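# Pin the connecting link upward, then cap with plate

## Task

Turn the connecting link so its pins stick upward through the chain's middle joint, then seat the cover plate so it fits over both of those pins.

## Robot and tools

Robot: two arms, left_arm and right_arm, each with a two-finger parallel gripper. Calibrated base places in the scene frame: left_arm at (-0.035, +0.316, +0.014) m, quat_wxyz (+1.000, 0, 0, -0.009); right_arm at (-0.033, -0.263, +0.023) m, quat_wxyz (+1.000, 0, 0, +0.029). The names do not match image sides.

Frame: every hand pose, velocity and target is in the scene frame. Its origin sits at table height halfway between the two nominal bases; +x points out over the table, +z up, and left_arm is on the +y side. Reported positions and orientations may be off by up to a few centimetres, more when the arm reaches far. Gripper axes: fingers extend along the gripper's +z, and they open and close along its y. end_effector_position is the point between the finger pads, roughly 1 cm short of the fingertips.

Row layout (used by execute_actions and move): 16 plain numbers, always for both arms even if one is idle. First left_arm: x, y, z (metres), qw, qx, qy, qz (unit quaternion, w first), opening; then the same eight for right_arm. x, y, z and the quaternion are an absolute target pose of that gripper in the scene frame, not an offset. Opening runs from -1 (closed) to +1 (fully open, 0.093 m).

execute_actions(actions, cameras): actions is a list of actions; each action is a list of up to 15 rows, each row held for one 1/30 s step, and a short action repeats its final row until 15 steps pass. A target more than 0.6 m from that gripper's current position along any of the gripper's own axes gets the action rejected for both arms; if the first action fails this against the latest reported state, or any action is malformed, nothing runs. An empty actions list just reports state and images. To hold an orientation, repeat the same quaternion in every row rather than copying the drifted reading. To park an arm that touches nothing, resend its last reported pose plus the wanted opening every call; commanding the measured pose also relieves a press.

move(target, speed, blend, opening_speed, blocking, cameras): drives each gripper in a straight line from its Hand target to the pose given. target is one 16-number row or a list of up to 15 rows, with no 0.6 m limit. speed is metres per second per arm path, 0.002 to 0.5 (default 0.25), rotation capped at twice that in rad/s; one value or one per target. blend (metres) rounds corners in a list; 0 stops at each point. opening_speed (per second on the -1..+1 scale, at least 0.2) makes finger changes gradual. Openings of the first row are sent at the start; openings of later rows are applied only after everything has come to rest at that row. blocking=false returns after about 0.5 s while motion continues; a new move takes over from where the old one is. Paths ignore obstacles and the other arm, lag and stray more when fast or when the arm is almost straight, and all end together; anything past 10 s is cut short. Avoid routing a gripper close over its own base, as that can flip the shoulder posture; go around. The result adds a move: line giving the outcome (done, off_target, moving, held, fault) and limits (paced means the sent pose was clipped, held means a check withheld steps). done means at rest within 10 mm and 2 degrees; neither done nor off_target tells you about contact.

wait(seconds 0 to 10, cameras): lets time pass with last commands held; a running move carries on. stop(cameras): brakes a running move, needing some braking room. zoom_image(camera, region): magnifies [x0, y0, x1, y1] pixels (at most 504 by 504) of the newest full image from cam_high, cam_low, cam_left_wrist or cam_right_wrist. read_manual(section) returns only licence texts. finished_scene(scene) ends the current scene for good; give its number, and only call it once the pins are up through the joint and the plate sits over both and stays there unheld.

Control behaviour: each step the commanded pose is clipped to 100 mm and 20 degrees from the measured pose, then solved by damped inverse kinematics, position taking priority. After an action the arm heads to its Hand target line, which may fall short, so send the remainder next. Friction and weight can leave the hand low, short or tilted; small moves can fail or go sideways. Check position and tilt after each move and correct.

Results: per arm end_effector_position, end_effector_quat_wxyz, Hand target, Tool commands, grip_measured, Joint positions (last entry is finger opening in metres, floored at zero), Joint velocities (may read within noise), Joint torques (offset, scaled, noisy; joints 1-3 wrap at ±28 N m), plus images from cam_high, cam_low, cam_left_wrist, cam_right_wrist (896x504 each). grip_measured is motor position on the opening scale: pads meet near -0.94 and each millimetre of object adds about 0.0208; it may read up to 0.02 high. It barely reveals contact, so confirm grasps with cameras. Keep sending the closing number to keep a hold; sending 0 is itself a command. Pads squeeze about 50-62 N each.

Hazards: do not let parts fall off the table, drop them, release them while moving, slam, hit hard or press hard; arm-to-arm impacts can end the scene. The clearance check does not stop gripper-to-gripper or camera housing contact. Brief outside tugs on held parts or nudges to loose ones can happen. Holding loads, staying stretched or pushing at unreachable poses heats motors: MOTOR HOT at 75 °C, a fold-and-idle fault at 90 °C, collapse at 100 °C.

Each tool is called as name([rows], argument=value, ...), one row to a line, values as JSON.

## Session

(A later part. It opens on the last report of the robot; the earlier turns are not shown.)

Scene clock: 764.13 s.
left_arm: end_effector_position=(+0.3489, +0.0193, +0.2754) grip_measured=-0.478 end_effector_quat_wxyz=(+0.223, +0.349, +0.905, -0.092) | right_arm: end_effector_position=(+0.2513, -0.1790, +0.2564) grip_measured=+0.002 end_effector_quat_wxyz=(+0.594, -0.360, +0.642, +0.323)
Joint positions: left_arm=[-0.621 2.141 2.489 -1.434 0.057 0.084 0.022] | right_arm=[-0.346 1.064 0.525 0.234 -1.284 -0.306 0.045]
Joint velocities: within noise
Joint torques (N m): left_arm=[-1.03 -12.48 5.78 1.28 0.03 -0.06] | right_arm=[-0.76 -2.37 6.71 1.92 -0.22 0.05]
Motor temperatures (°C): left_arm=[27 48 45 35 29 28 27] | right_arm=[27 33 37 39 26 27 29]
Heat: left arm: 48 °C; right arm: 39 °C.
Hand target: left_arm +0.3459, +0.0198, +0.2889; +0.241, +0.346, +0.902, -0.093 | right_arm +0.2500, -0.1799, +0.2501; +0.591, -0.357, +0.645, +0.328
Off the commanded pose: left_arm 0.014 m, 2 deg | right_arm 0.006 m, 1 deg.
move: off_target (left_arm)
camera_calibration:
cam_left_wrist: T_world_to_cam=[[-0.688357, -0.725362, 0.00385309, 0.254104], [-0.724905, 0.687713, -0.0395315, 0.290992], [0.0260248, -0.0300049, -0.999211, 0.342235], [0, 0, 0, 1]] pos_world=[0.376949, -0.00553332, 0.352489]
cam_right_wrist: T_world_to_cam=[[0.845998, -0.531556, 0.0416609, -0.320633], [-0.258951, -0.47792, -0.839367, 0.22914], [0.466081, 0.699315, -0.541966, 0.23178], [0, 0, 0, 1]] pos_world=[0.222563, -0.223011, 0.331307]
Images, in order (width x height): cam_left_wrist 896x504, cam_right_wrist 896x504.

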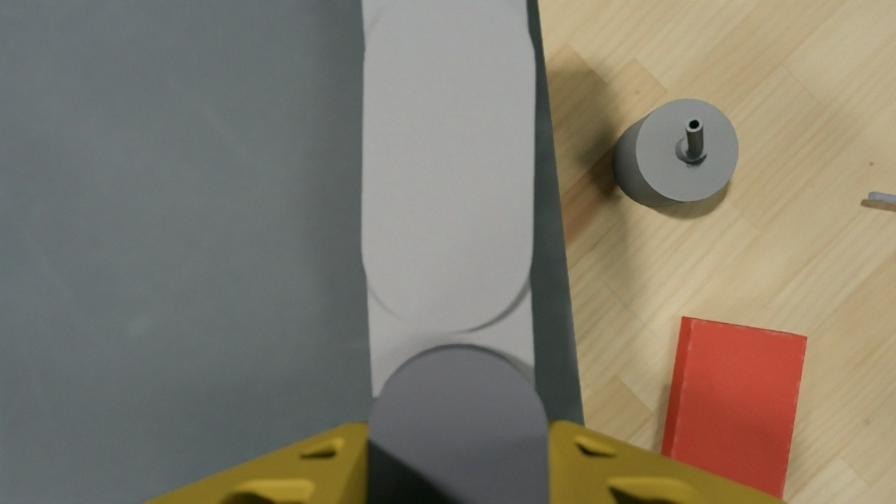

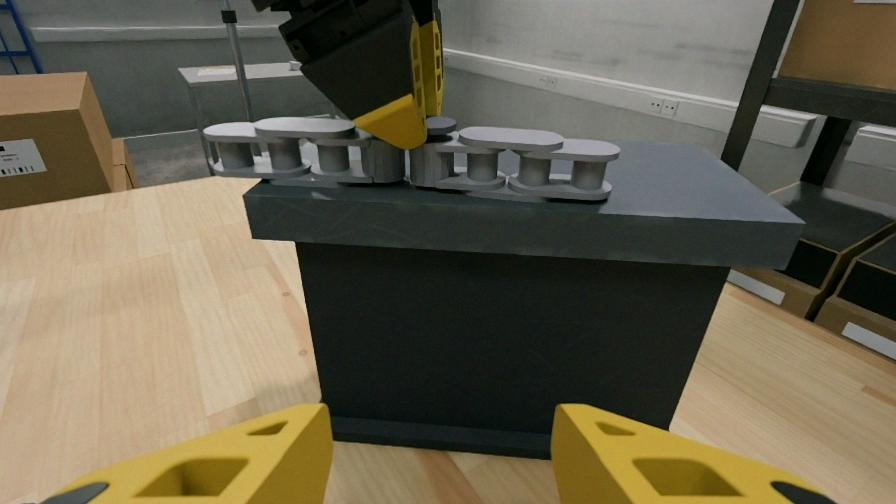

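move([
  [0.346,0.0198,0.299,0.2416,0.3462,0.9018,-0.0927,-1,0.25,-0.18,0.2501,0.5909,-0.3574,0.6448,0.3275,0.0],
], speed=0.02, cameras=["cam_left_wrist","cam_right_wrist"])

zoom_image(camera="cam_right_wrist", region=[320, 30, 540, 210])

Scene clock: 774.03 s.
left_arm: end_effector_position=(+0.3475, +0.0204, +0.2933) grip_measured=-0.478 end_effector_quat_wxyz=(+0.236, +0.348, +0.902, -0.096) | right_arm: end_effector_position=(+0.2513, -0.1790, +0.2564) grip_measured=+0.002 end_effector_quat_wxyz=(+0.594, -0.360, +0.642, +0.323)
Joint positions: left_arm=[-0.621 2.168 2.608 -1.498 0.057 0.084 0.022] | right_arm=[-0.346 1.064 0.525 0.234 -1.284 -0.306 0.045]
Joint velocities: within noise
Joint torques (N m): left_arm=[-1.13 -9.66 8.65 1.09 0.03 -0.07] | right_arm=[-0.88 -2.36 6.78 1.93 -0.22 0.01]
Motor temperatures (°C): left_arm=[27 50 44 35 29 28 27] | right_arm=[27 33 37 39 26 27 29]
Heat: left arm: 50 °C; right arm: 39 °C.
Hand target: left_arm +0.3458, +0.0199, +0.2989; +0.242, +0.346, +0.902, -0.093 | right_arm +0.2500, -0.1799, +0.2501; +0.591, -0.357, +0.645, +0.328
Off the commanded pose: left_arm 0.006 m, 1 deg | right_arm 0.006 m, 1 deg.
move: done
camera_calibration:
cam_left_wrist: T_world_to_cam=[[-0.68827, -0.725455, 0.000158456, 0.254941], [-0.723828, 0.686711, -0.0670953, 0.297677], [0.0485658, -0.0462943, -0.997747, 0.352259], [0, 0, 0, 1]] pos_world=[0.373827, -0.00316197, 0.371398]
cam_right_wrist: T_world_to_cam=[[0.845998, -0.531556, 0.0416609, -0.320633], [-0.258951, -0.47792, -0.839367, 0.22914], [0.466081, 0.699315, -0.541966, 0.23178], [0, 0, 0, 1]] pos_world=[0.222563, -0.223011, 0.331307]
Images, in order (width x height): cam_left_wrist 896x504, cam_right_wrist 896x504.

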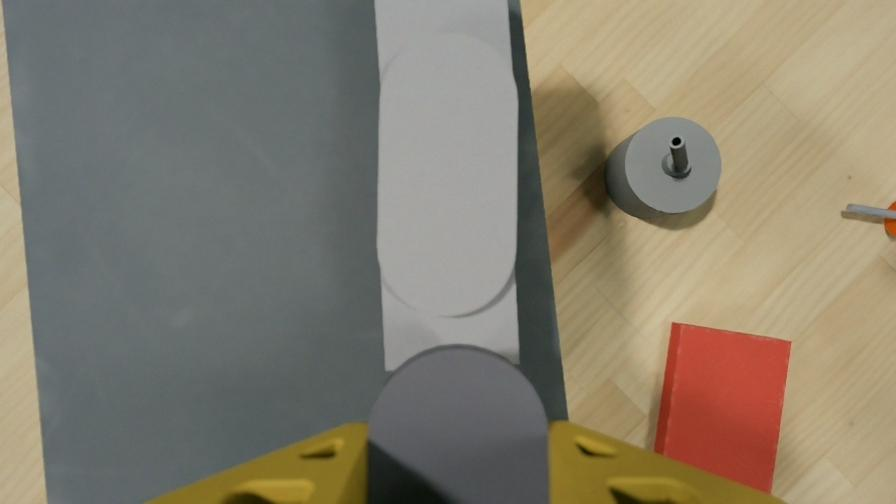

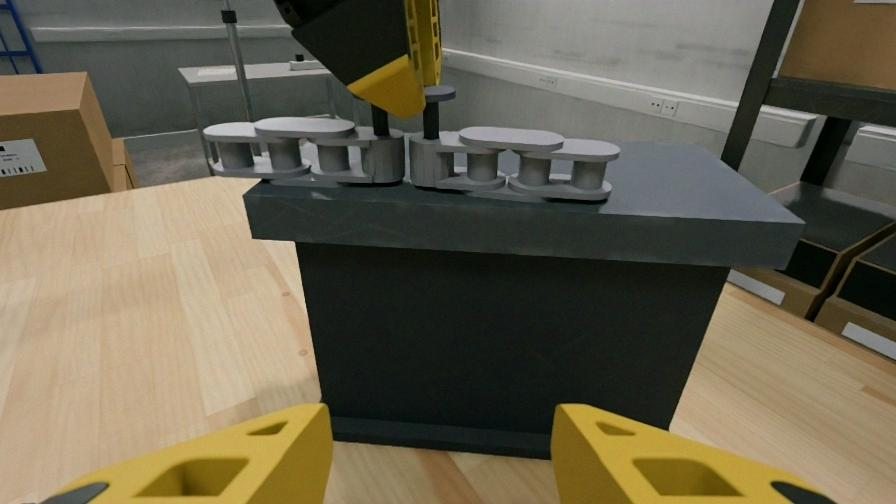

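Scaled by 2.291 from the camera's 896x504 image, which has a finer 1280x720 frame.

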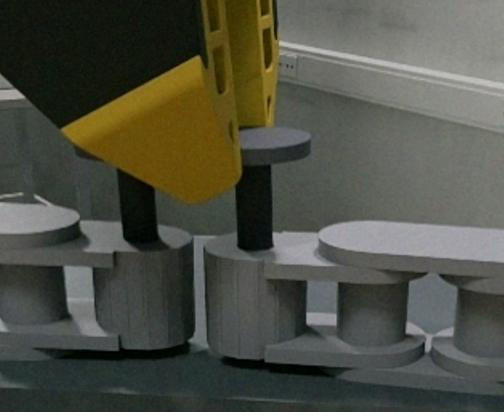

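move([
  [0.3455,0.0198,0.309,0.2493,0.3453,0.8998,-0.0958,-1,0.25,-0.18,0.2501,0.5909,-0.3574,0.6448,0.3275,0.0],
  [0.3455,0.0198,0.322,0.2573,0.3445,0.8975,-0.0988,-1,0.25,-0.18,0.2501,0.5909,-0.3574,0.6448,0.3275,0.0],
], speed=0.03, cameras=["cam_left_wrist","cam_right_wrist"])

zoom_image(camera="cam_right_wrist", region=[320, 30, 540, 210])

Scene clock: 783.77 s.
left_arm: end_effector_position=(+0.3451, +0.0222, +0.3145) grip_measured=-0.478 end_effector_quat_wxyz=(+0.256, +0.346, +0.897, -0.101) | right_arm: end_effector_position=(+0.2513, -0.1790, +0.2564) grip_measured=+0.002 end_effector_quat_wxyz=(+0.594, -0.360, +0.642, +0.323)
Joint positions: left_arm=[-0.621 2.205 2.761 -1.573 0.057 0.082 0.022] | right_arm=[-0.346 1.064 0.525 0.234 -1.284 -0.306 0.045]
Joint velocities: within noise
Joint torques (N m): left_arm=[-1.02 -9.54 8.01 1.29 0.05 -0.06] | right_arm=[-0.88 -2.37 6.74 1.89 -0.21 0.08]
Motor temperatures (°C): left_arm=[27 48 45 35 29 28 28] | right_arm=[27 33 37 39 26 27 29]
Heat: left arm: 48 °C; right arm: 39 °C.
Hand target: left_arm +0.3451, +0.0200, +0.3215; +0.268, +0.343, +0.894, -0.102 | right_arm +0.2500, -0.1799, +0.2501; +0.591, -0.357, +0.645, +0.328
Off the commanded pose: left_arm 0.008 m, 0 deg | right_arm 0.006 m, 1 deg.
joint read past its limit (left arm) — joint 4 (wrist pitch), lower limit.
joint sent to its limit (left arm) — joint 4 (wrist pitch), lower limit. The joint targets still meet the commanded pose.
move: done
camera_calibration:
cam_left_wrist: T_world_to_cam=[[-0.687252, -0.726408, -0.00409687, 0.255582], [-0.721812, 0.683516, -0.108597, 0.30854], [0.0816859, -0.0716762, -0.994077, 0.361611], [0, 0, 0, 1]] pos_world=[0.368818, 0.000683833, 0.394023]
cam_right_wrist: T_world_to_cam=[[0.845998, -0.531556, 0.0416609, -0.320633], [-0.258951, -0.47792, -0.839367, 0.22914], [0.466081, 0.699315, -0.541966, 0.23178], [0, 0, 0, 1]] pos_world=[0.222563, -0.223011, 0.331307]
Images, in order (width x height): cam_left_wrist 896x504, cam_right_wrist 896x504.

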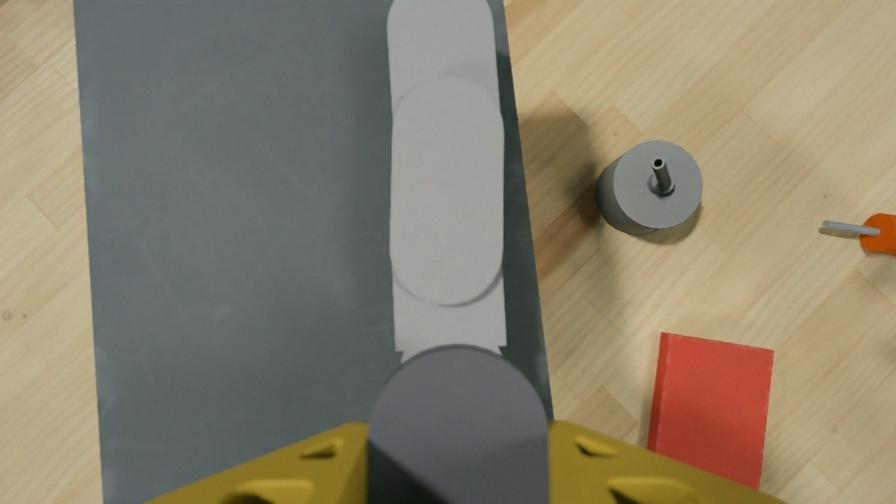

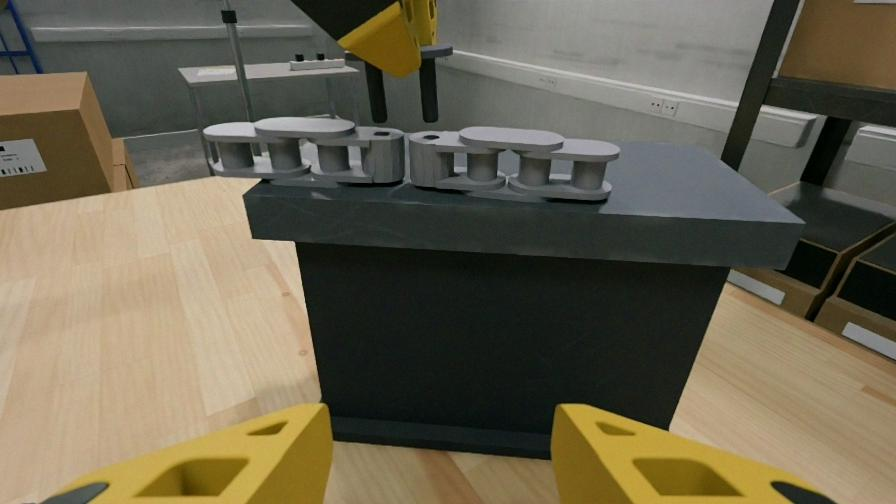

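Scaled by 2.291 from the camera's 896x504 image, which has a finer 1280x720 frame.

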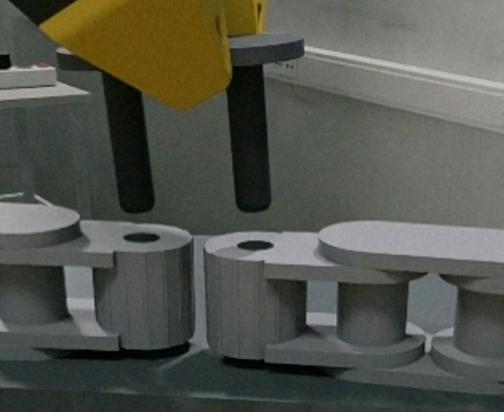

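move([
  [0.30,0.12,0.34,0.26,0.38,0.88,-0.11,-1,0.25,-0.18,0.2501,0.5909,-0.3574,0.6448,0.3275,0.0],
  [0.25,0.27,0.20,0.3910,0.5486,0.6985,0.2412,-1,0.25,-0.18,0.2501,0.5909,-0.3574,0.6448,0.3275,0.0],
], speed=0.2, blend=0.03, cameras=["cam_left_wrist","cam_right_wrist","cam_high"])

Scene clock: 900.53 s.
left_arm: end_effector_position=(+0.2463, +0.2711, +0.1935) grip_measured=-0.478 end_effector_quat_wxyz=(+0.376, +0.551, +0.707, +0.236) | right_arm: end_effector_position=(+0.2513, -0.1790, +0.2564) grip_measured=+0.002 end_effector_quat_wxyz=(+0.594, -0.360, +0.642, +0.323)
Joint positions: left_arm=[-0.192 0.826 0.662 -0.489 -0.087 1.157 0.022] | right_arm=[-0.346 1.064 0.525 0.234 -1.284 -0.306 0.045]
Joint velocities: within noise
Joint torques (N m): left_arm=[0.24 -2.02 7.6 1.99 0.22 0.08] | right_arm=[-0.81 -2.47 6.65 1.94 -0.2 0.07]
Motor temperatures (°C): left_arm=[27 46 45 35 29 28 29] | right_arm=[27 32 37 39 26 27 29]
Heat: left arm: 46 °C; right arm: 39 °C.
Hand target: left_arm +0.2497, +0.2700, +0.2002; +0.391, +0.549, +0.699, +0.241 | right_arm +0.2500, -0.1799, +0.2501; +0.591, -0.357, +0.645, +0.328
Off the commanded pose: left_arm 0.008 m, 2 deg | right_arm 0.006 m, 1 deg.
move: done
camera_calibration:
cam_left_wrist: T_world_to_cam=[[-0.605786, -0.260821, -0.751662, 0.36639], [-0.430719, 0.901838, 0.0341978, -0.104493], [0.668958, 0.344472, -0.658661, -0.0551573], [0, 0, 0, 1]] pos_world=[0.213845, 0.208798, 0.242645]
cam_right_wrist: T_world_to_cam=[[0.845998, -0.531556, 0.0416609, -0.320633], [-0.258951, -0.47792, -0.839367, 0.22914], [0.466081, 0.699315, -0.541966, 0.23178], [0, 0, 0, 1]] pos_world=[0.222563, -0.223011, 0.331307]
Images, in order (width x height): cam_high 896x504, cam_left_wrist 896x504, cam_right_wrist 896x504.

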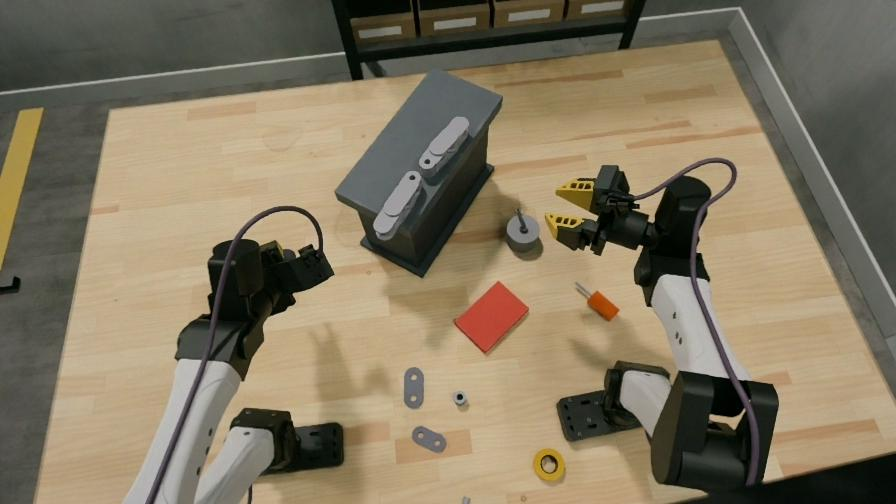

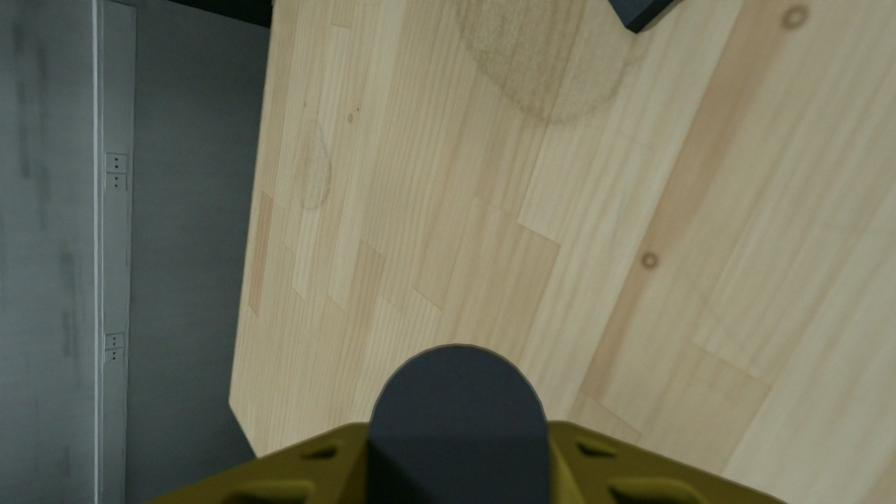

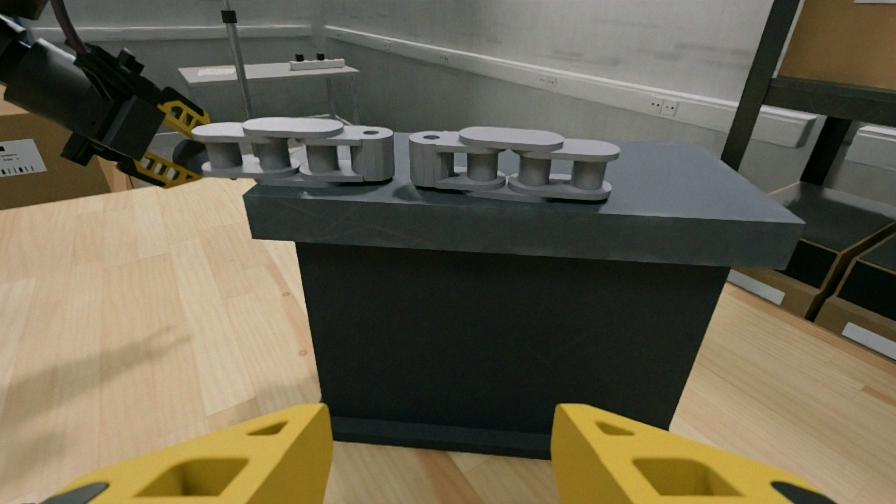

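move([
  [0.25,0.27,0.12,0.3910,0.5486,0.6985,0.2412,-1,0.19,-0.12,0.18,0.5175,-0.4739,0.5648,0.4343,0.0],
  [0.25,0.27,0.075,0.3910,0.5486,0.6985,0.2412,-1,0.185,0.05,0.11,0.5175,-0.4739,0.5648,0.4343,0.0],
], speed=0.2, blend=0.02, cameras=["cam_left_wrist","cam_right_wrist","cam_high"])

Scene clock: 916.87 s.
left_arm: end_effector_position=(+0.2462, +0.2710, +0.0707) grip_measured=-0.478 end_effector_quat_wxyz=(+0.379, +0.550, +0.705, +0.238) | right_arm: end_effector_position=(+0.1837, +0.0470, +0.1112) grip_measured=+0.002 end_effector_quat_wxyz=(+0.518, -0.476, +0.563, +0.434)
Joint positions: left_arm=[-0.192 0.998 0.201 0.153 -0.087 1.158 0.022] | right_arm=[0.598 1.942 0.324 1.498 -0.74 -0.085 0.045]
Joint velocities: within noise
Joint torques (N m): left_arm=[0.34 -1.51 6.84 2 0.23 0.05] | right_arm=[0.66 -5.85 4.48 2.41 0.13 0.24]
Motor temperatures (°C): left_arm=[27 41 46 39 29 28 29] | right_arm=[27 32 37 40 26 27 29]
Heat: left arm: 46 °C; right arm: 40 °C.
Hand target: left_arm +0.2498, +0.2700, +0.0751; +0.391, +0.549, +0.699, +0.241 | right_arm +0.1850, +0.0499, +0.1100; +0.517, -0.474, +0.565, +0.434
Off the commanded pose: left_arm 0.006 m, 2 deg | right_arm 0.003 m, 0 deg.
move: done
camera_calibration:
cam_left_wrist: T_world_to_cam=[[-0.599055, -0.261559, -0.756782, 0.27289], [-0.430048, 0.902355, 0.0285464, -0.100171], [0.675419, 0.342553, -0.653043, -0.137367], [0, 0, 0, 1]] pos_world=[0.213179, 0.208822, 0.119671]
cam_right_wrist: T_world_to_cam=[[0.984903, -0.169908, 0.0331364, -0.178842], [-0.0652555, -0.541703, -0.838033, 0.165081], [0.160338, 0.823219, -0.544613, 0.0771334], [0, 0, 0, 1]] pos_world=[0.174547, -0.00445942, 0.186277]
Images, in order (width x height): cam_high 896x504, cam_left_wrist 896x504, cam_right_wrist 896x504.

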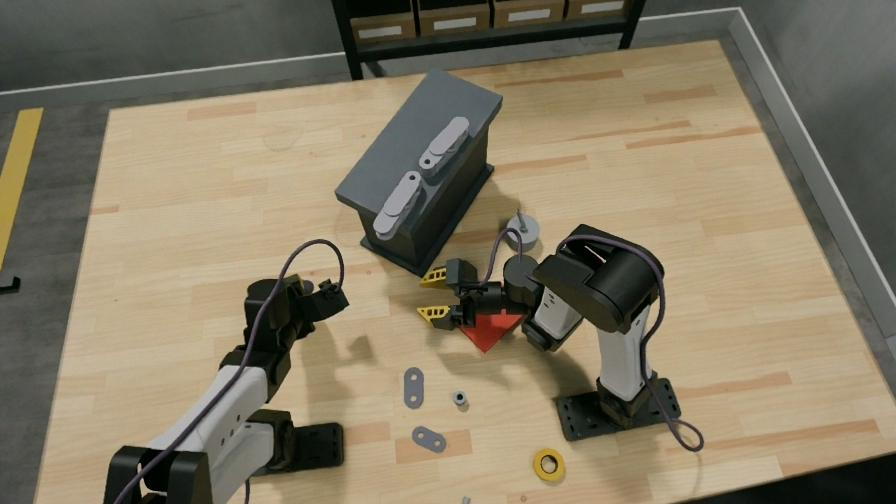

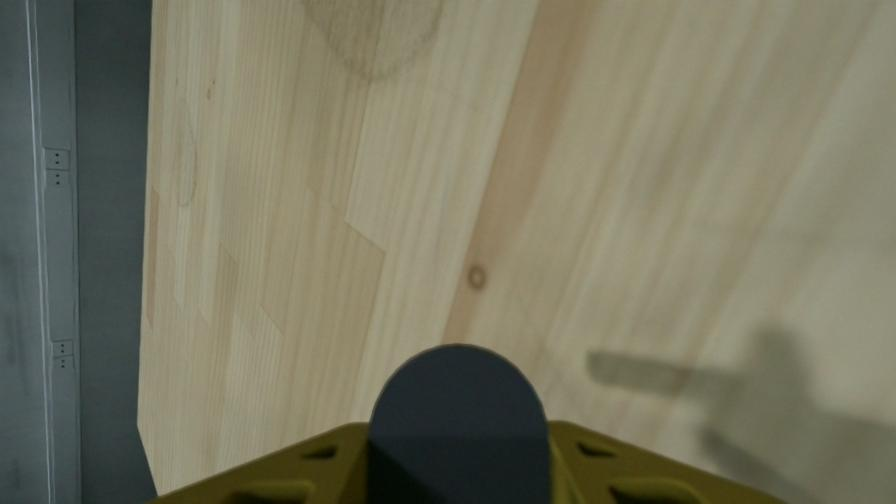

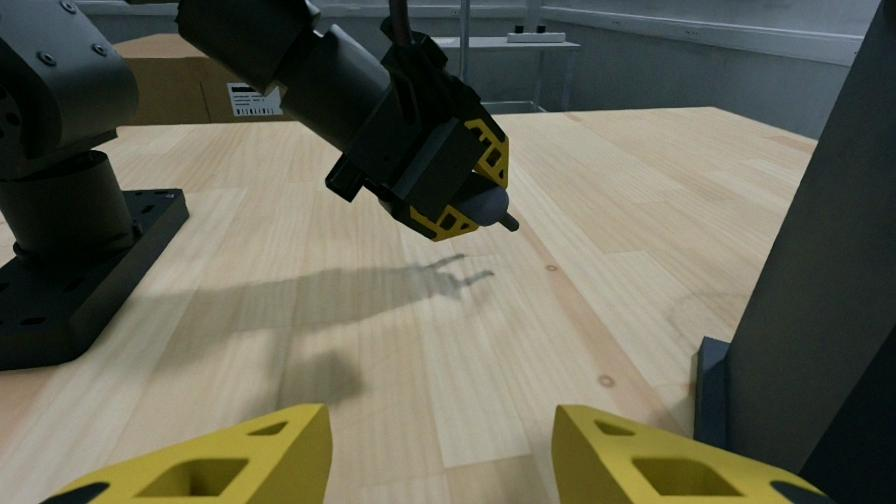

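move([
  [0.25,0.27,0.053,0.3910,0.5486,0.6985,0.2412,-1,0.185,0.05,0.11,0.5175,-0.4739,0.5648,0.4343,0.0],
], speed=0.05, cameras=["cam_right_wrist"])

zoom_image(camera="cam_right_wrist", region=[380, 120, 600, 300])

Scene clock: 924.53 s.
left_arm: end_effector_position=(+0.2464, +0.2709, +0.0489) grip_measured=-0.478 end_effector_quat_wxyz=(+0.380, +0.550, +0.705, +0.238) | right_arm: end_effector_position=(+0.1838, +0.0471, +0.1114) grip_measured=+0.002 end_effector_quat_wxyz=(+0.518, -0.476, +0.563, +0.434)
Joint positions: left_arm=[-0.192 1.127 0.138 0.345 -0.087 1.158 0.022] | right_arm=[0.598 1.942 0.324 1.499 -0.739 -0.085 0.045]
Joint velocities: within noise
Joint torques (N m): left_arm=[0.36 -1.78 6.15 2 0.22 0.04] | right_arm=[0.81 -5.9 4.56 2.37 0.19 0.2]
Motor temperatures (°C): left_arm=[27 40 46 39 29 28 30] | right_arm=[27 32 37 41 26 27 29]
Heat: left arm: 46 °C; right arm: 41 °C.
Hand target: left_arm +0.2499, +0.2700, +0.0532; +0.391, +0.549, +0.699, +0.241 | right_arm +0.1850, +0.0499, +0.1101; +0.518, -0.474, +0.565, +0.434
Off the commanded pose: left_arm 0.006 m, 2 deg | right_arm 0.003 m, 0 deg.
move: done
camera_calibration:
cam_right_wrist: T_world_to_cam=[[0.984814, -0.170338, 0.0335641, -0.178942], [-0.0650093, -0.541067, -0.838463, 0.165246], [0.160983, 0.823548, -0.543924, 0.0770251], [0, 0, 0, 1]] pos_world=[0.174568, -0.00450521, 0.186455]
Images, in order (width x height): cam_right_wrist 896x504.

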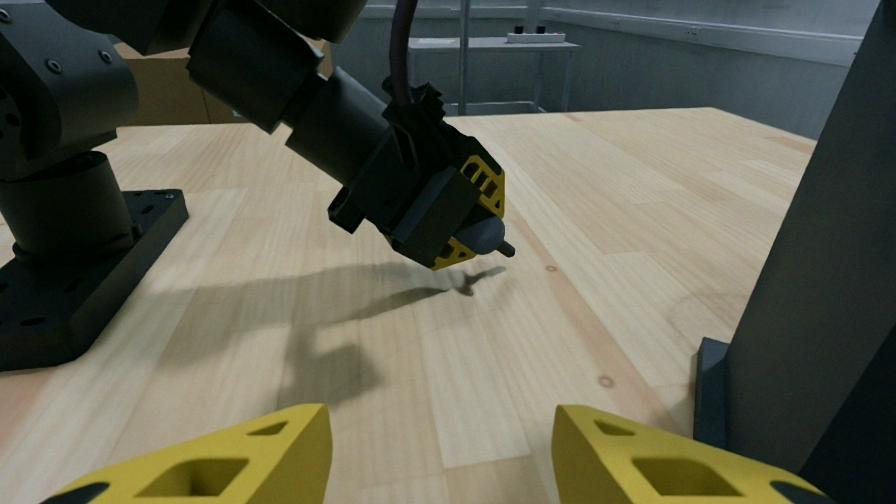

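Scaled by 2.291 from the camera's 896x504 image, which has a finer 1280x720 frame.

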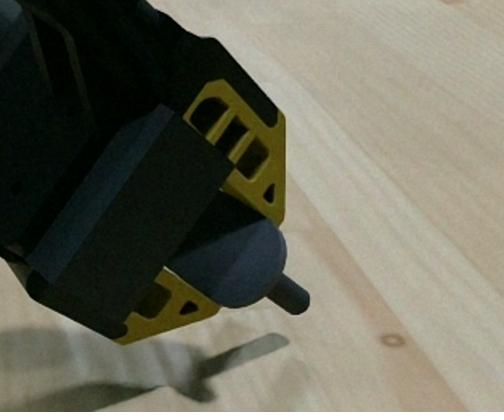

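move([
  [0.25,0.27,0.045,0.3910,0.5486,0.6985,0.2412,-1,0.185,0.05,0.11,0.5175,-0.4739,0.5648,0.4343,0.0],
], speed=0.03, cameras=["cam_right_wrist"])

zoom_image(camera="cam_right_wrist", region=[380, 120, 600, 300])

Scene clock: 932.30 s.
left_arm: end_effector_position=(+0.2466, +0.2709, +0.0409) grip_measured=-0.478 end_effector_quat_wxyz=(+0.380, +0.550, +0.705, +0.238) | right_arm: end_effector_position=(+0.1838, +0.0471, +0.1115) grip_measured=+0.002 end_effector_quat_wxyz=(+0.518, -0.476, +0.563, +0.434)
Joint positions: left_arm=[-0.192 1.188 0.117 0.426 -0.087 1.158 0.022] | right_arm=[0.598 1.942 0.324 1.5 -0.739 -0.085 0.045]
Joint velocities: within noise
Joint torques (N m): left_arm=[0.25 -1.98 5.72 1.96 0.22 0.05] | right_arm=[0.46 -5.86 4.46 2.35 0.12 0.17]
Motor temperatures (°C): left_arm=[27 39 46 40 29 28 30] | right_arm=[27 33 37 43 26 27 29]
Heat: left arm: 46 °C; right arm: 43 °C.
Hand target: left_arm +0.2498, +0.2700, +0.0451; +0.391, +0.549, +0.699, +0.241 | right_arm +0.1850, +0.0499, +0.1101; +0.518, -0.474, +0.565, +0.434
Off the commanded pose: left_arm 0.005 m, 2 deg | right_arm 0.004 m, 0 deg.
move: done
camera_calibration:
cam_right_wrist: T_world_to_cam=[[0.984811, -0.170381, 0.0334423, -0.178935], [-0.0650877, -0.540815, -0.838619, 0.165333], [0.160971, 0.823705, -0.54369, 0.0770291], [0, 0, 0, 1]] pos_world=[0.174579, -0.00452181, 0.186515]
Images, in order (width x height): cam_right_wrist 896x504.

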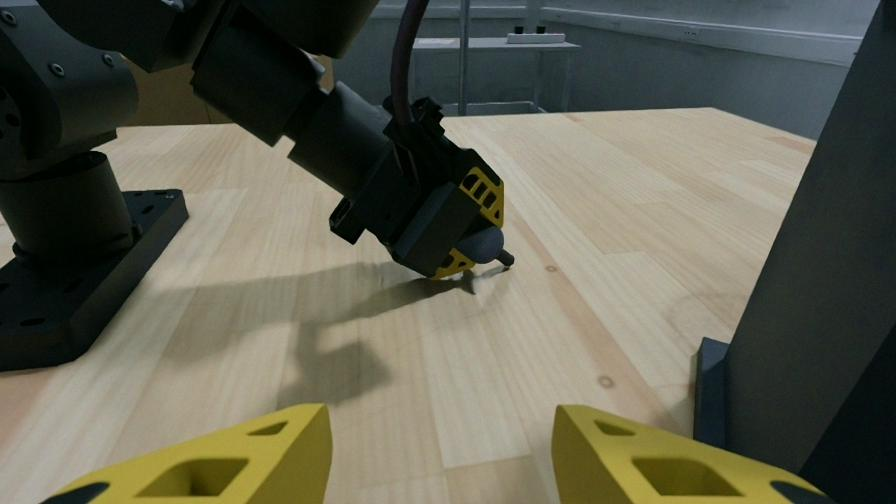

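Scaled by 2.291 from the camera's 896x504 image, which has a finer 1280x720 frame.

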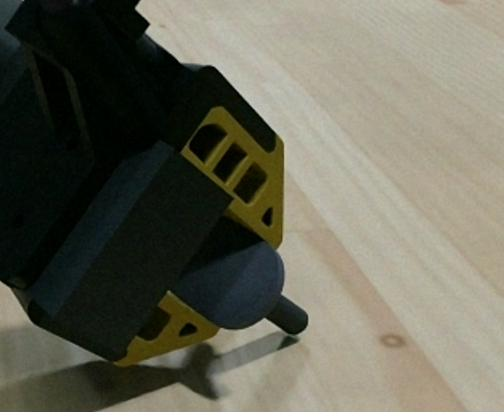

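move([
  [0.25,0.27,0.0405,0.3910,0.5486,0.6985,0.2412,-1,0.185,0.05,0.11,0.5175,-0.4739,0.5648,0.4343,0.0],
], speed=0.03, cameras=["cam_right_wrist"])

zoom_image(camera="cam_right_wrist", region=[380, 120, 600, 300])

Scene clock: 939.90 s.
left_arm: end_effector_position=(+0.2490, +0.2704, +0.0395) grip_measured=-0.478 end_effector_quat_wxyz=(+0.385, +0.547, +0.703, +0.241) | right_arm: end_effector_position=(+0.1838, +0.0471, +0.1115) grip_measured=+0.002 end_effector_quat_wxyz=(+0.518, -0.476, +0.563, +0.434)
Joint positions: left_arm=[-0.192 1.225 0.108 0.487 -0.087 1.158 0.022] | right_arm=[0.598 1.942 0.324 1.5 -0.739 -0.085 0.045]
Joint velocities: within noise
Joint torques (N m): left_arm=[0.29 -1.94 5.35 1.91 0.22 0.04] | right_arm=[0.65 -6.06 4.34 2.37 0.16 0.19]
Motor temperatures (°C): left_arm=[27 38 45 41 29 28 30] | right_arm=[27 34 37 43 26 27 29]
Heat: left arm: 45 °C; right arm: 43 °C.
Hand target: left_arm +0.2500, +0.2700, +0.0406; +0.391, +0.549, +0.699, +0.241 | right_arm +0.1850, +0.0499, +0.1100; +0.517, -0.474, +0.565, +0.434
Off the commanded pose: left_arm 0.002 m, 1 deg | right_arm 0.004 m, 0 deg.
move: done
camera_calibration:
cam_right_wrist: T_world_to_cam=[[0.984811, -0.170381, 0.0334423, -0.178935], [-0.0650877, -0.540815, -0.838619, 0.165333], [0.160971, 0.823705, -0.54369, 0.0770291], [0, 0, 0, 1]] pos_world=[0.174579, -0.00452181, 0.186515]
Images, in order (width x height): cam_right_wrist 896x504.

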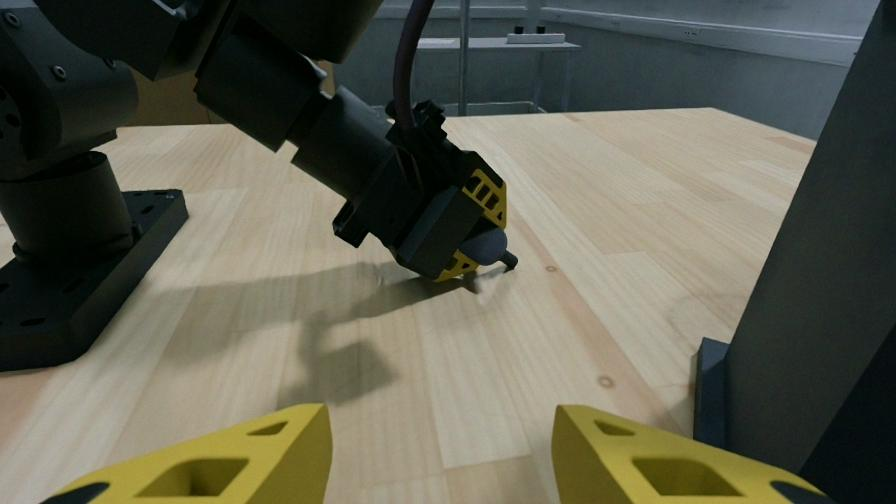

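Scaled by 2.291 from the camera's 896x504 image, which has a finer 1280x720 frame.

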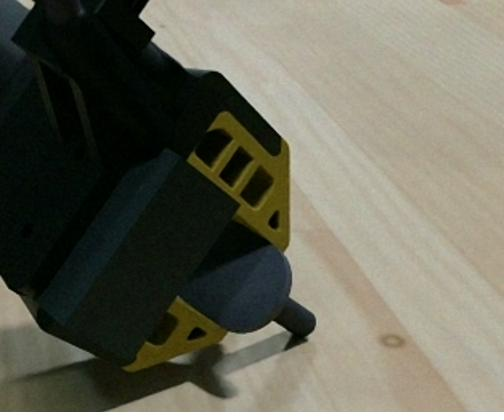

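move([
  [0.25,0.27,0.0415,0.3910,0.5486,0.6985,0.2412,-0.3,0.185,0.05,0.11,0.5175,-0.4739,0.5648,0.4343,0.0],
], speed=0.03, opening_speed=0.3, cameras=["cam_right_wrist","cam_left_wrist"])

zoom_image(camera="cam_right_wrist", region=[380, 120, 600, 300])

Scene clock: 951.17 s.
left_arm: end_effector_position=(+0.2489, +0.2703, +0.0394) grip_measured=-0.302 end_effector_quat_wxyz=(+0.385, +0.548, +0.703, +0.241) | right_arm: end_effector_position=(+0.1838, +0.0471, +0.1116) grip_measured=+0.002 end_effector_quat_wxyz=(+0.518, -0.476, +0.563, +0.434)
Joint positions: left_arm=[-0.192 1.226 0.108 0.488 -0.086 1.158 0.031] | right_arm=[0.598 1.942 0.324 1.5 -0.739 -0.085 0.045]
Joint velocities: within noise
Joint torques (N m): left_arm=[0.32 -2.61 5.57 1.82 0.25 0.05] | right_arm=[0.64 -5.89 4.59 2.35 0.13 0.22]
Motor temperatures (°C): left_arm=[27 37 44 40 29 28 30] | right_arm=[27 34 36 44 26 27 29]
Heat: left arm: 44 °C; right arm: 44 °C.
Hand target: left_arm +0.2499, +0.2700, +0.0414; +0.391, +0.549, +0.699, +0.241 | right_arm +0.1850, +0.0499, +0.1101; +0.518, -0.474, +0.565, +0.434
Off the commanded pose: left_arm 0.002 m, 1 deg | right_arm 0.004 m, 0 deg.
move: done
camera_calibration:
cam_left_wrist: T_world_to_cam=[[-0.588423, -0.263475, -0.764421, 0.248784], [-0.429909, 0.902655, 0.019808, -0.0972795], [0.684789, 0.340287, -0.644413, -0.161555], [0, 0, 0, 1]] pos_world=[0.2152, 0.208333, 0.0879942]
cam_right_wrist: T_world_to_cam=[[0.984801, -0.170389, 0.0337003, -0.17897], [-0.0648342, -0.54062, -0.838765, 0.16536], [0.161135, 0.823831, -0.54345, 0.0770015], [0, 0, 0, 1]] pos_world=[0.174563, -0.00453386, 0.186576]
Images, in order (width x height): cam_left_wrist 896x504, cam_right_wrist 896x504.

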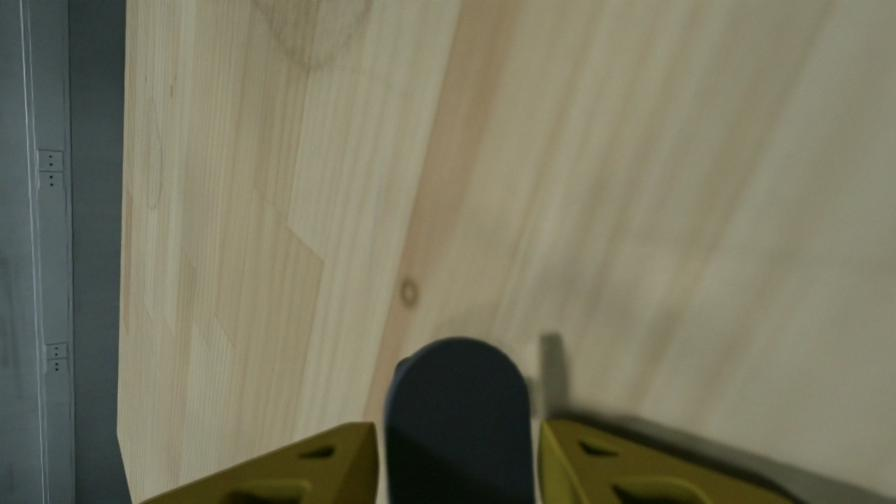

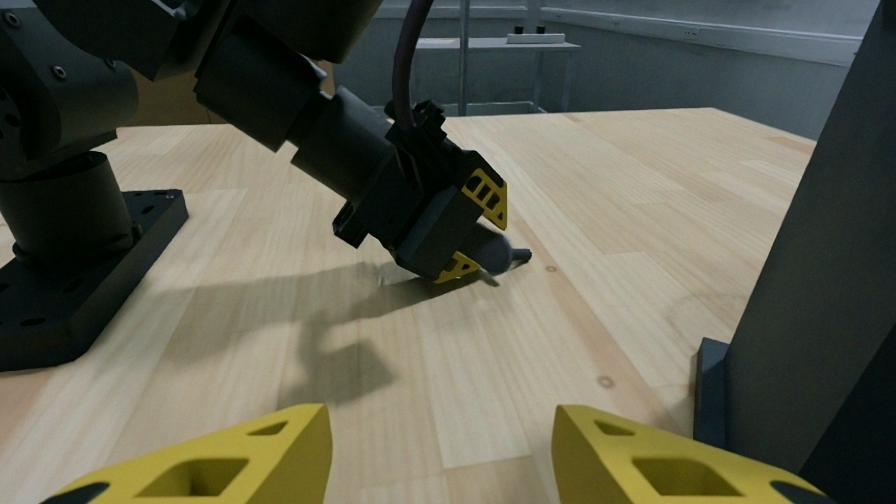

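Scaled by 2.291 from the camera's 896x504 image, which has a finer 1280x720 frame.

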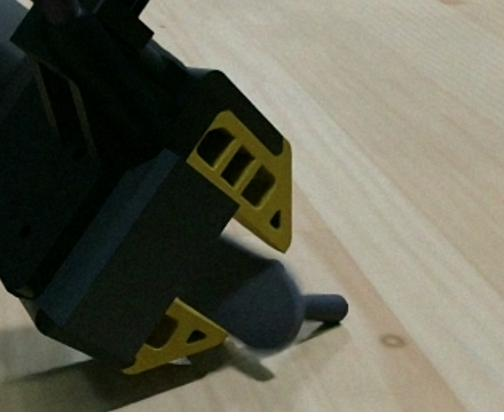

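move([
  [0.2244,0.2721,0.057,0.3910,0.5486,0.6985,0.2412,-0.3,0.185,0.05,0.11,0.5175,-0.4739,0.5648,0.4343,0.0],
], speed=0.04, cameras=["cam_right_wrist","cam_left_wrist"])

zoom_image(camera="cam_right_wrist", region=[380, 120, 600, 300])

Scene clock: 959.13 s.
left_arm: end_effector_position=(+0.2259, +0.2725, +0.0578) grip_measured=-0.302 end_effector_quat_wxyz=(+0.392, +0.549, +0.698, +0.242) | right_arm: end_effector_position=(+0.1838, +0.0471, +0.1116) grip_measured=+0.002 end_effector_quat_wxyz=(+0.518, -0.476, +0.563, +0.434)
Joint positions: left_arm=[-0.203 0.889 0.085 0.188 -0.086 1.158 0.031] | right_arm=[0.598 1.942 0.324 1.5 -0.739 -0.085 0.045]
Joint velocities: within noise
Joint torques (N m): left_arm=[-1.05 -1.55 6.75 1.67 0.05 -0.09] | right_arm=[0.76 -5.98 4.44 2.36 0.12 0.22]
Motor temperatures (°C): left_arm=[27 37 43 40 29 28 29] | right_arm=[27 34 36 45 26 27 29]
Heat: left arm: 43 °C; right arm: 45 °C.
Hand target: left_arm +0.2244, +0.2721, +0.0569; +0.391, +0.549, +0.699, +0.241 | right_arm +0.1850, +0.0499, +0.1101; +0.518, -0.474, +0.565, +0.434
Off the commanded pose: left_arm 0.002 m, 0 deg | right_arm 0.004 m, 0 deg.
move: done
camera_calibration:
cam_left_wrist: T_world_to_cam=[[-0.580813, -0.259703, -0.771499, 0.247576], [-0.420799, 0.907082, 0.0114507, -0.112244], [0.696839, 0.331297, -0.636128, -0.135348], [0, 0, 0, 1]] pos_world=[0.190879, 0.210951, 0.106192]
cam_right_wrist: T_world_to_cam=[[0.984801, -0.170389, 0.0337003, -0.17897], [-0.0648342, -0.54062, -0.838765, 0.16536], [0.161135, 0.823831, -0.54345, 0.0770015], [0, 0, 0, 1]] pos_world=[0.174563, -0.00453386, 0.186576]
Images, in order (width x height): cam_left_wrist 896x504, cam_right_wrist 896x504.

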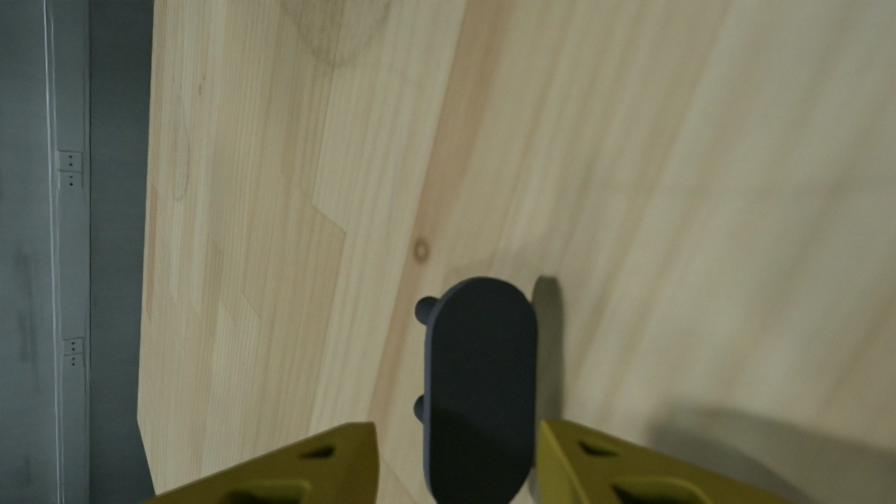

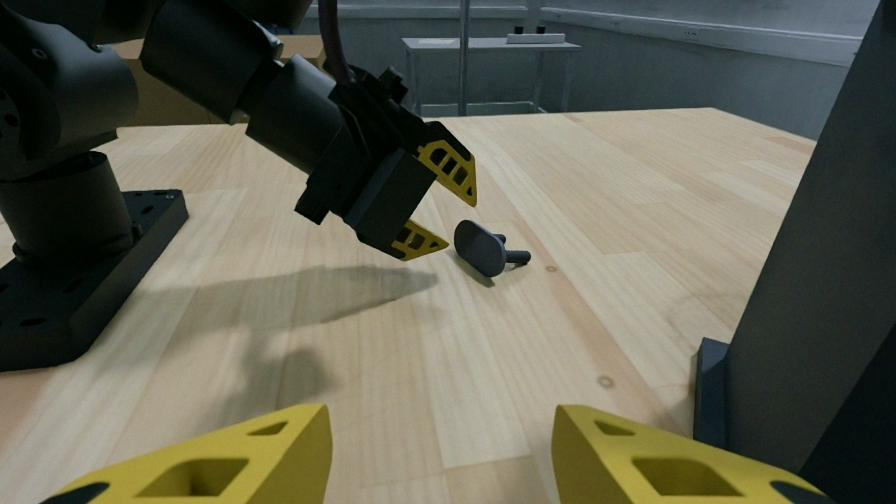

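Scaled by 2.291 from the camera's 896x504 image, which has a finer 1280x720 frame.

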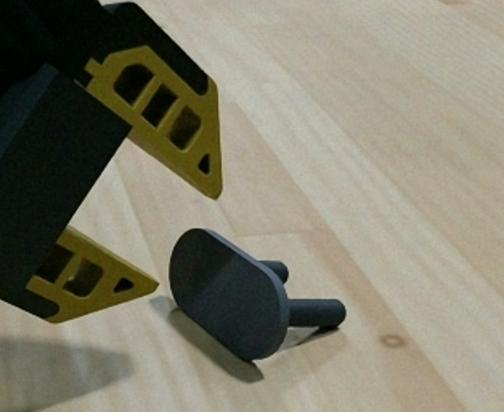

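move([
  [0.19,0.272,0.10,0.3910,0.5486,0.6985,0.2412,-0.1,0.185,0.05,0.11,0.5175,-0.4739,0.5648,0.4343,0.0],
  [0.24,0.262,0.14,0.2109,-0.2197,0.9513,0.0487,0.4,0.185,0.05,0.11,0.5175,-0.4739,0.5648,0.4343,0.0],
], speed=0.2, cameras=["cam_right_wrist","cam_left_wrist"])

Scene clock: 1011.13 s.
left_arm: end_effector_position=(+0.2357, +0.2643, +0.1341) grip_measured=+0.398 end_effector_quat_wxyz=(+0.209, -0.212, +0.953, +0.058) | right_arm: end_effector_position=(+0.1838, +0.0471, +0.1116) grip_measured=+0.002 end_effector_quat_wxyz=(+0.518, -0.476, +0.563, +0.434)
Joint positions: left_arm=[-0.373 1.312 0.972 -0.941 -0.334 -0.78 0.064] | right_arm=[0.598 1.942 0.324 1.5 -0.739 -0.085 0.045]
Joint velocities: within noise
Joint torques (N m): left_arm=[0.29 -3.54 9.47 0.77 0.01 -0.07] | right_arm=[0.51 -5.96 4.31 2.36 0.15 0.19]
Motor temperatures (°C): left_arm=[27 35 45 40 29 28 28] | right_arm=[27 35 35 46 26 27 29]
Heat: left arm: 45 °C; right arm: 46 °C.
Hand target: left_arm +0.2399, +0.2621, +0.1400; +0.211, -0.220, +0.951, +0.049 | right_arm +0.1850, +0.0499, +0.1101; +0.518, -0.474, +0.565, +0.434
Off the commanded pose: left_arm 0.008 m, 1 deg | right_arm 0.004 m, 0 deg.
move: done
camera_calibration:
cam_left_wrist: T_world_to_cam=[[0.410003, -0.911635, -0.0286217, 0.149155], [-0.911832, -0.410425, 0.0106145, 0.36245], [-0.0214236, 0.0217462, -0.999534, 0.208931], [0, 0, 0, 1]] pos_world=[0.273815, 0.28019, 0.209255]
cam_right_wrist: T_world_to_cam=[[0.984801, -0.170389, 0.0337003, -0.17897], [-0.0648342, -0.54062, -0.838765, 0.16536], [0.161135, 0.823831, -0.54345, 0.0770015], [0, 0, 0, 1]] pos_world=[0.174563, -0.00453386, 0.186576]
Images, in order (width x height): cam_left_wrist 896x504, cam_right_wrist 896x504.

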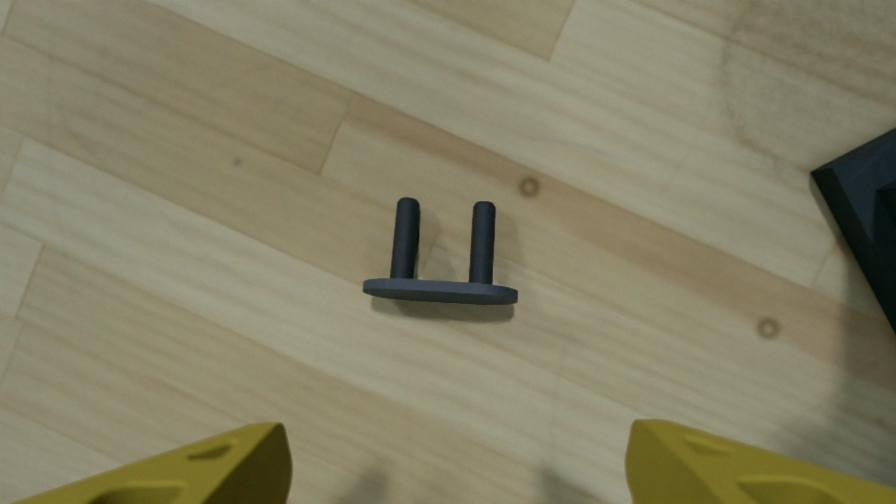

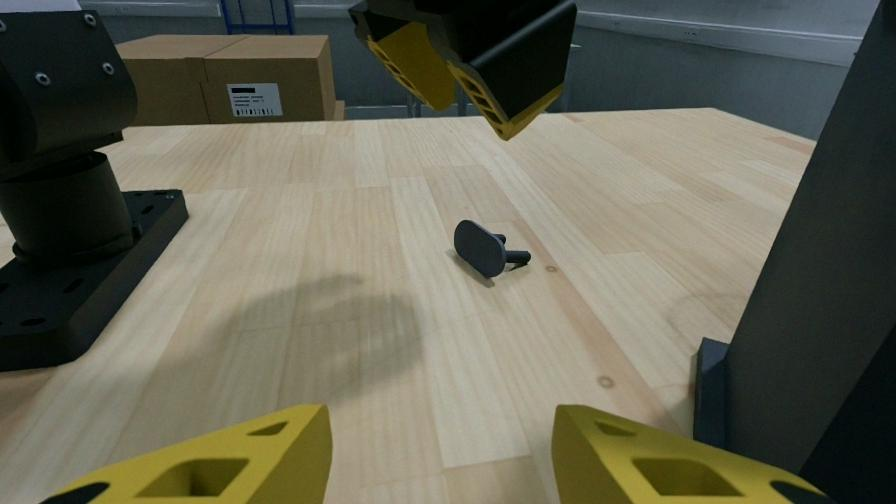

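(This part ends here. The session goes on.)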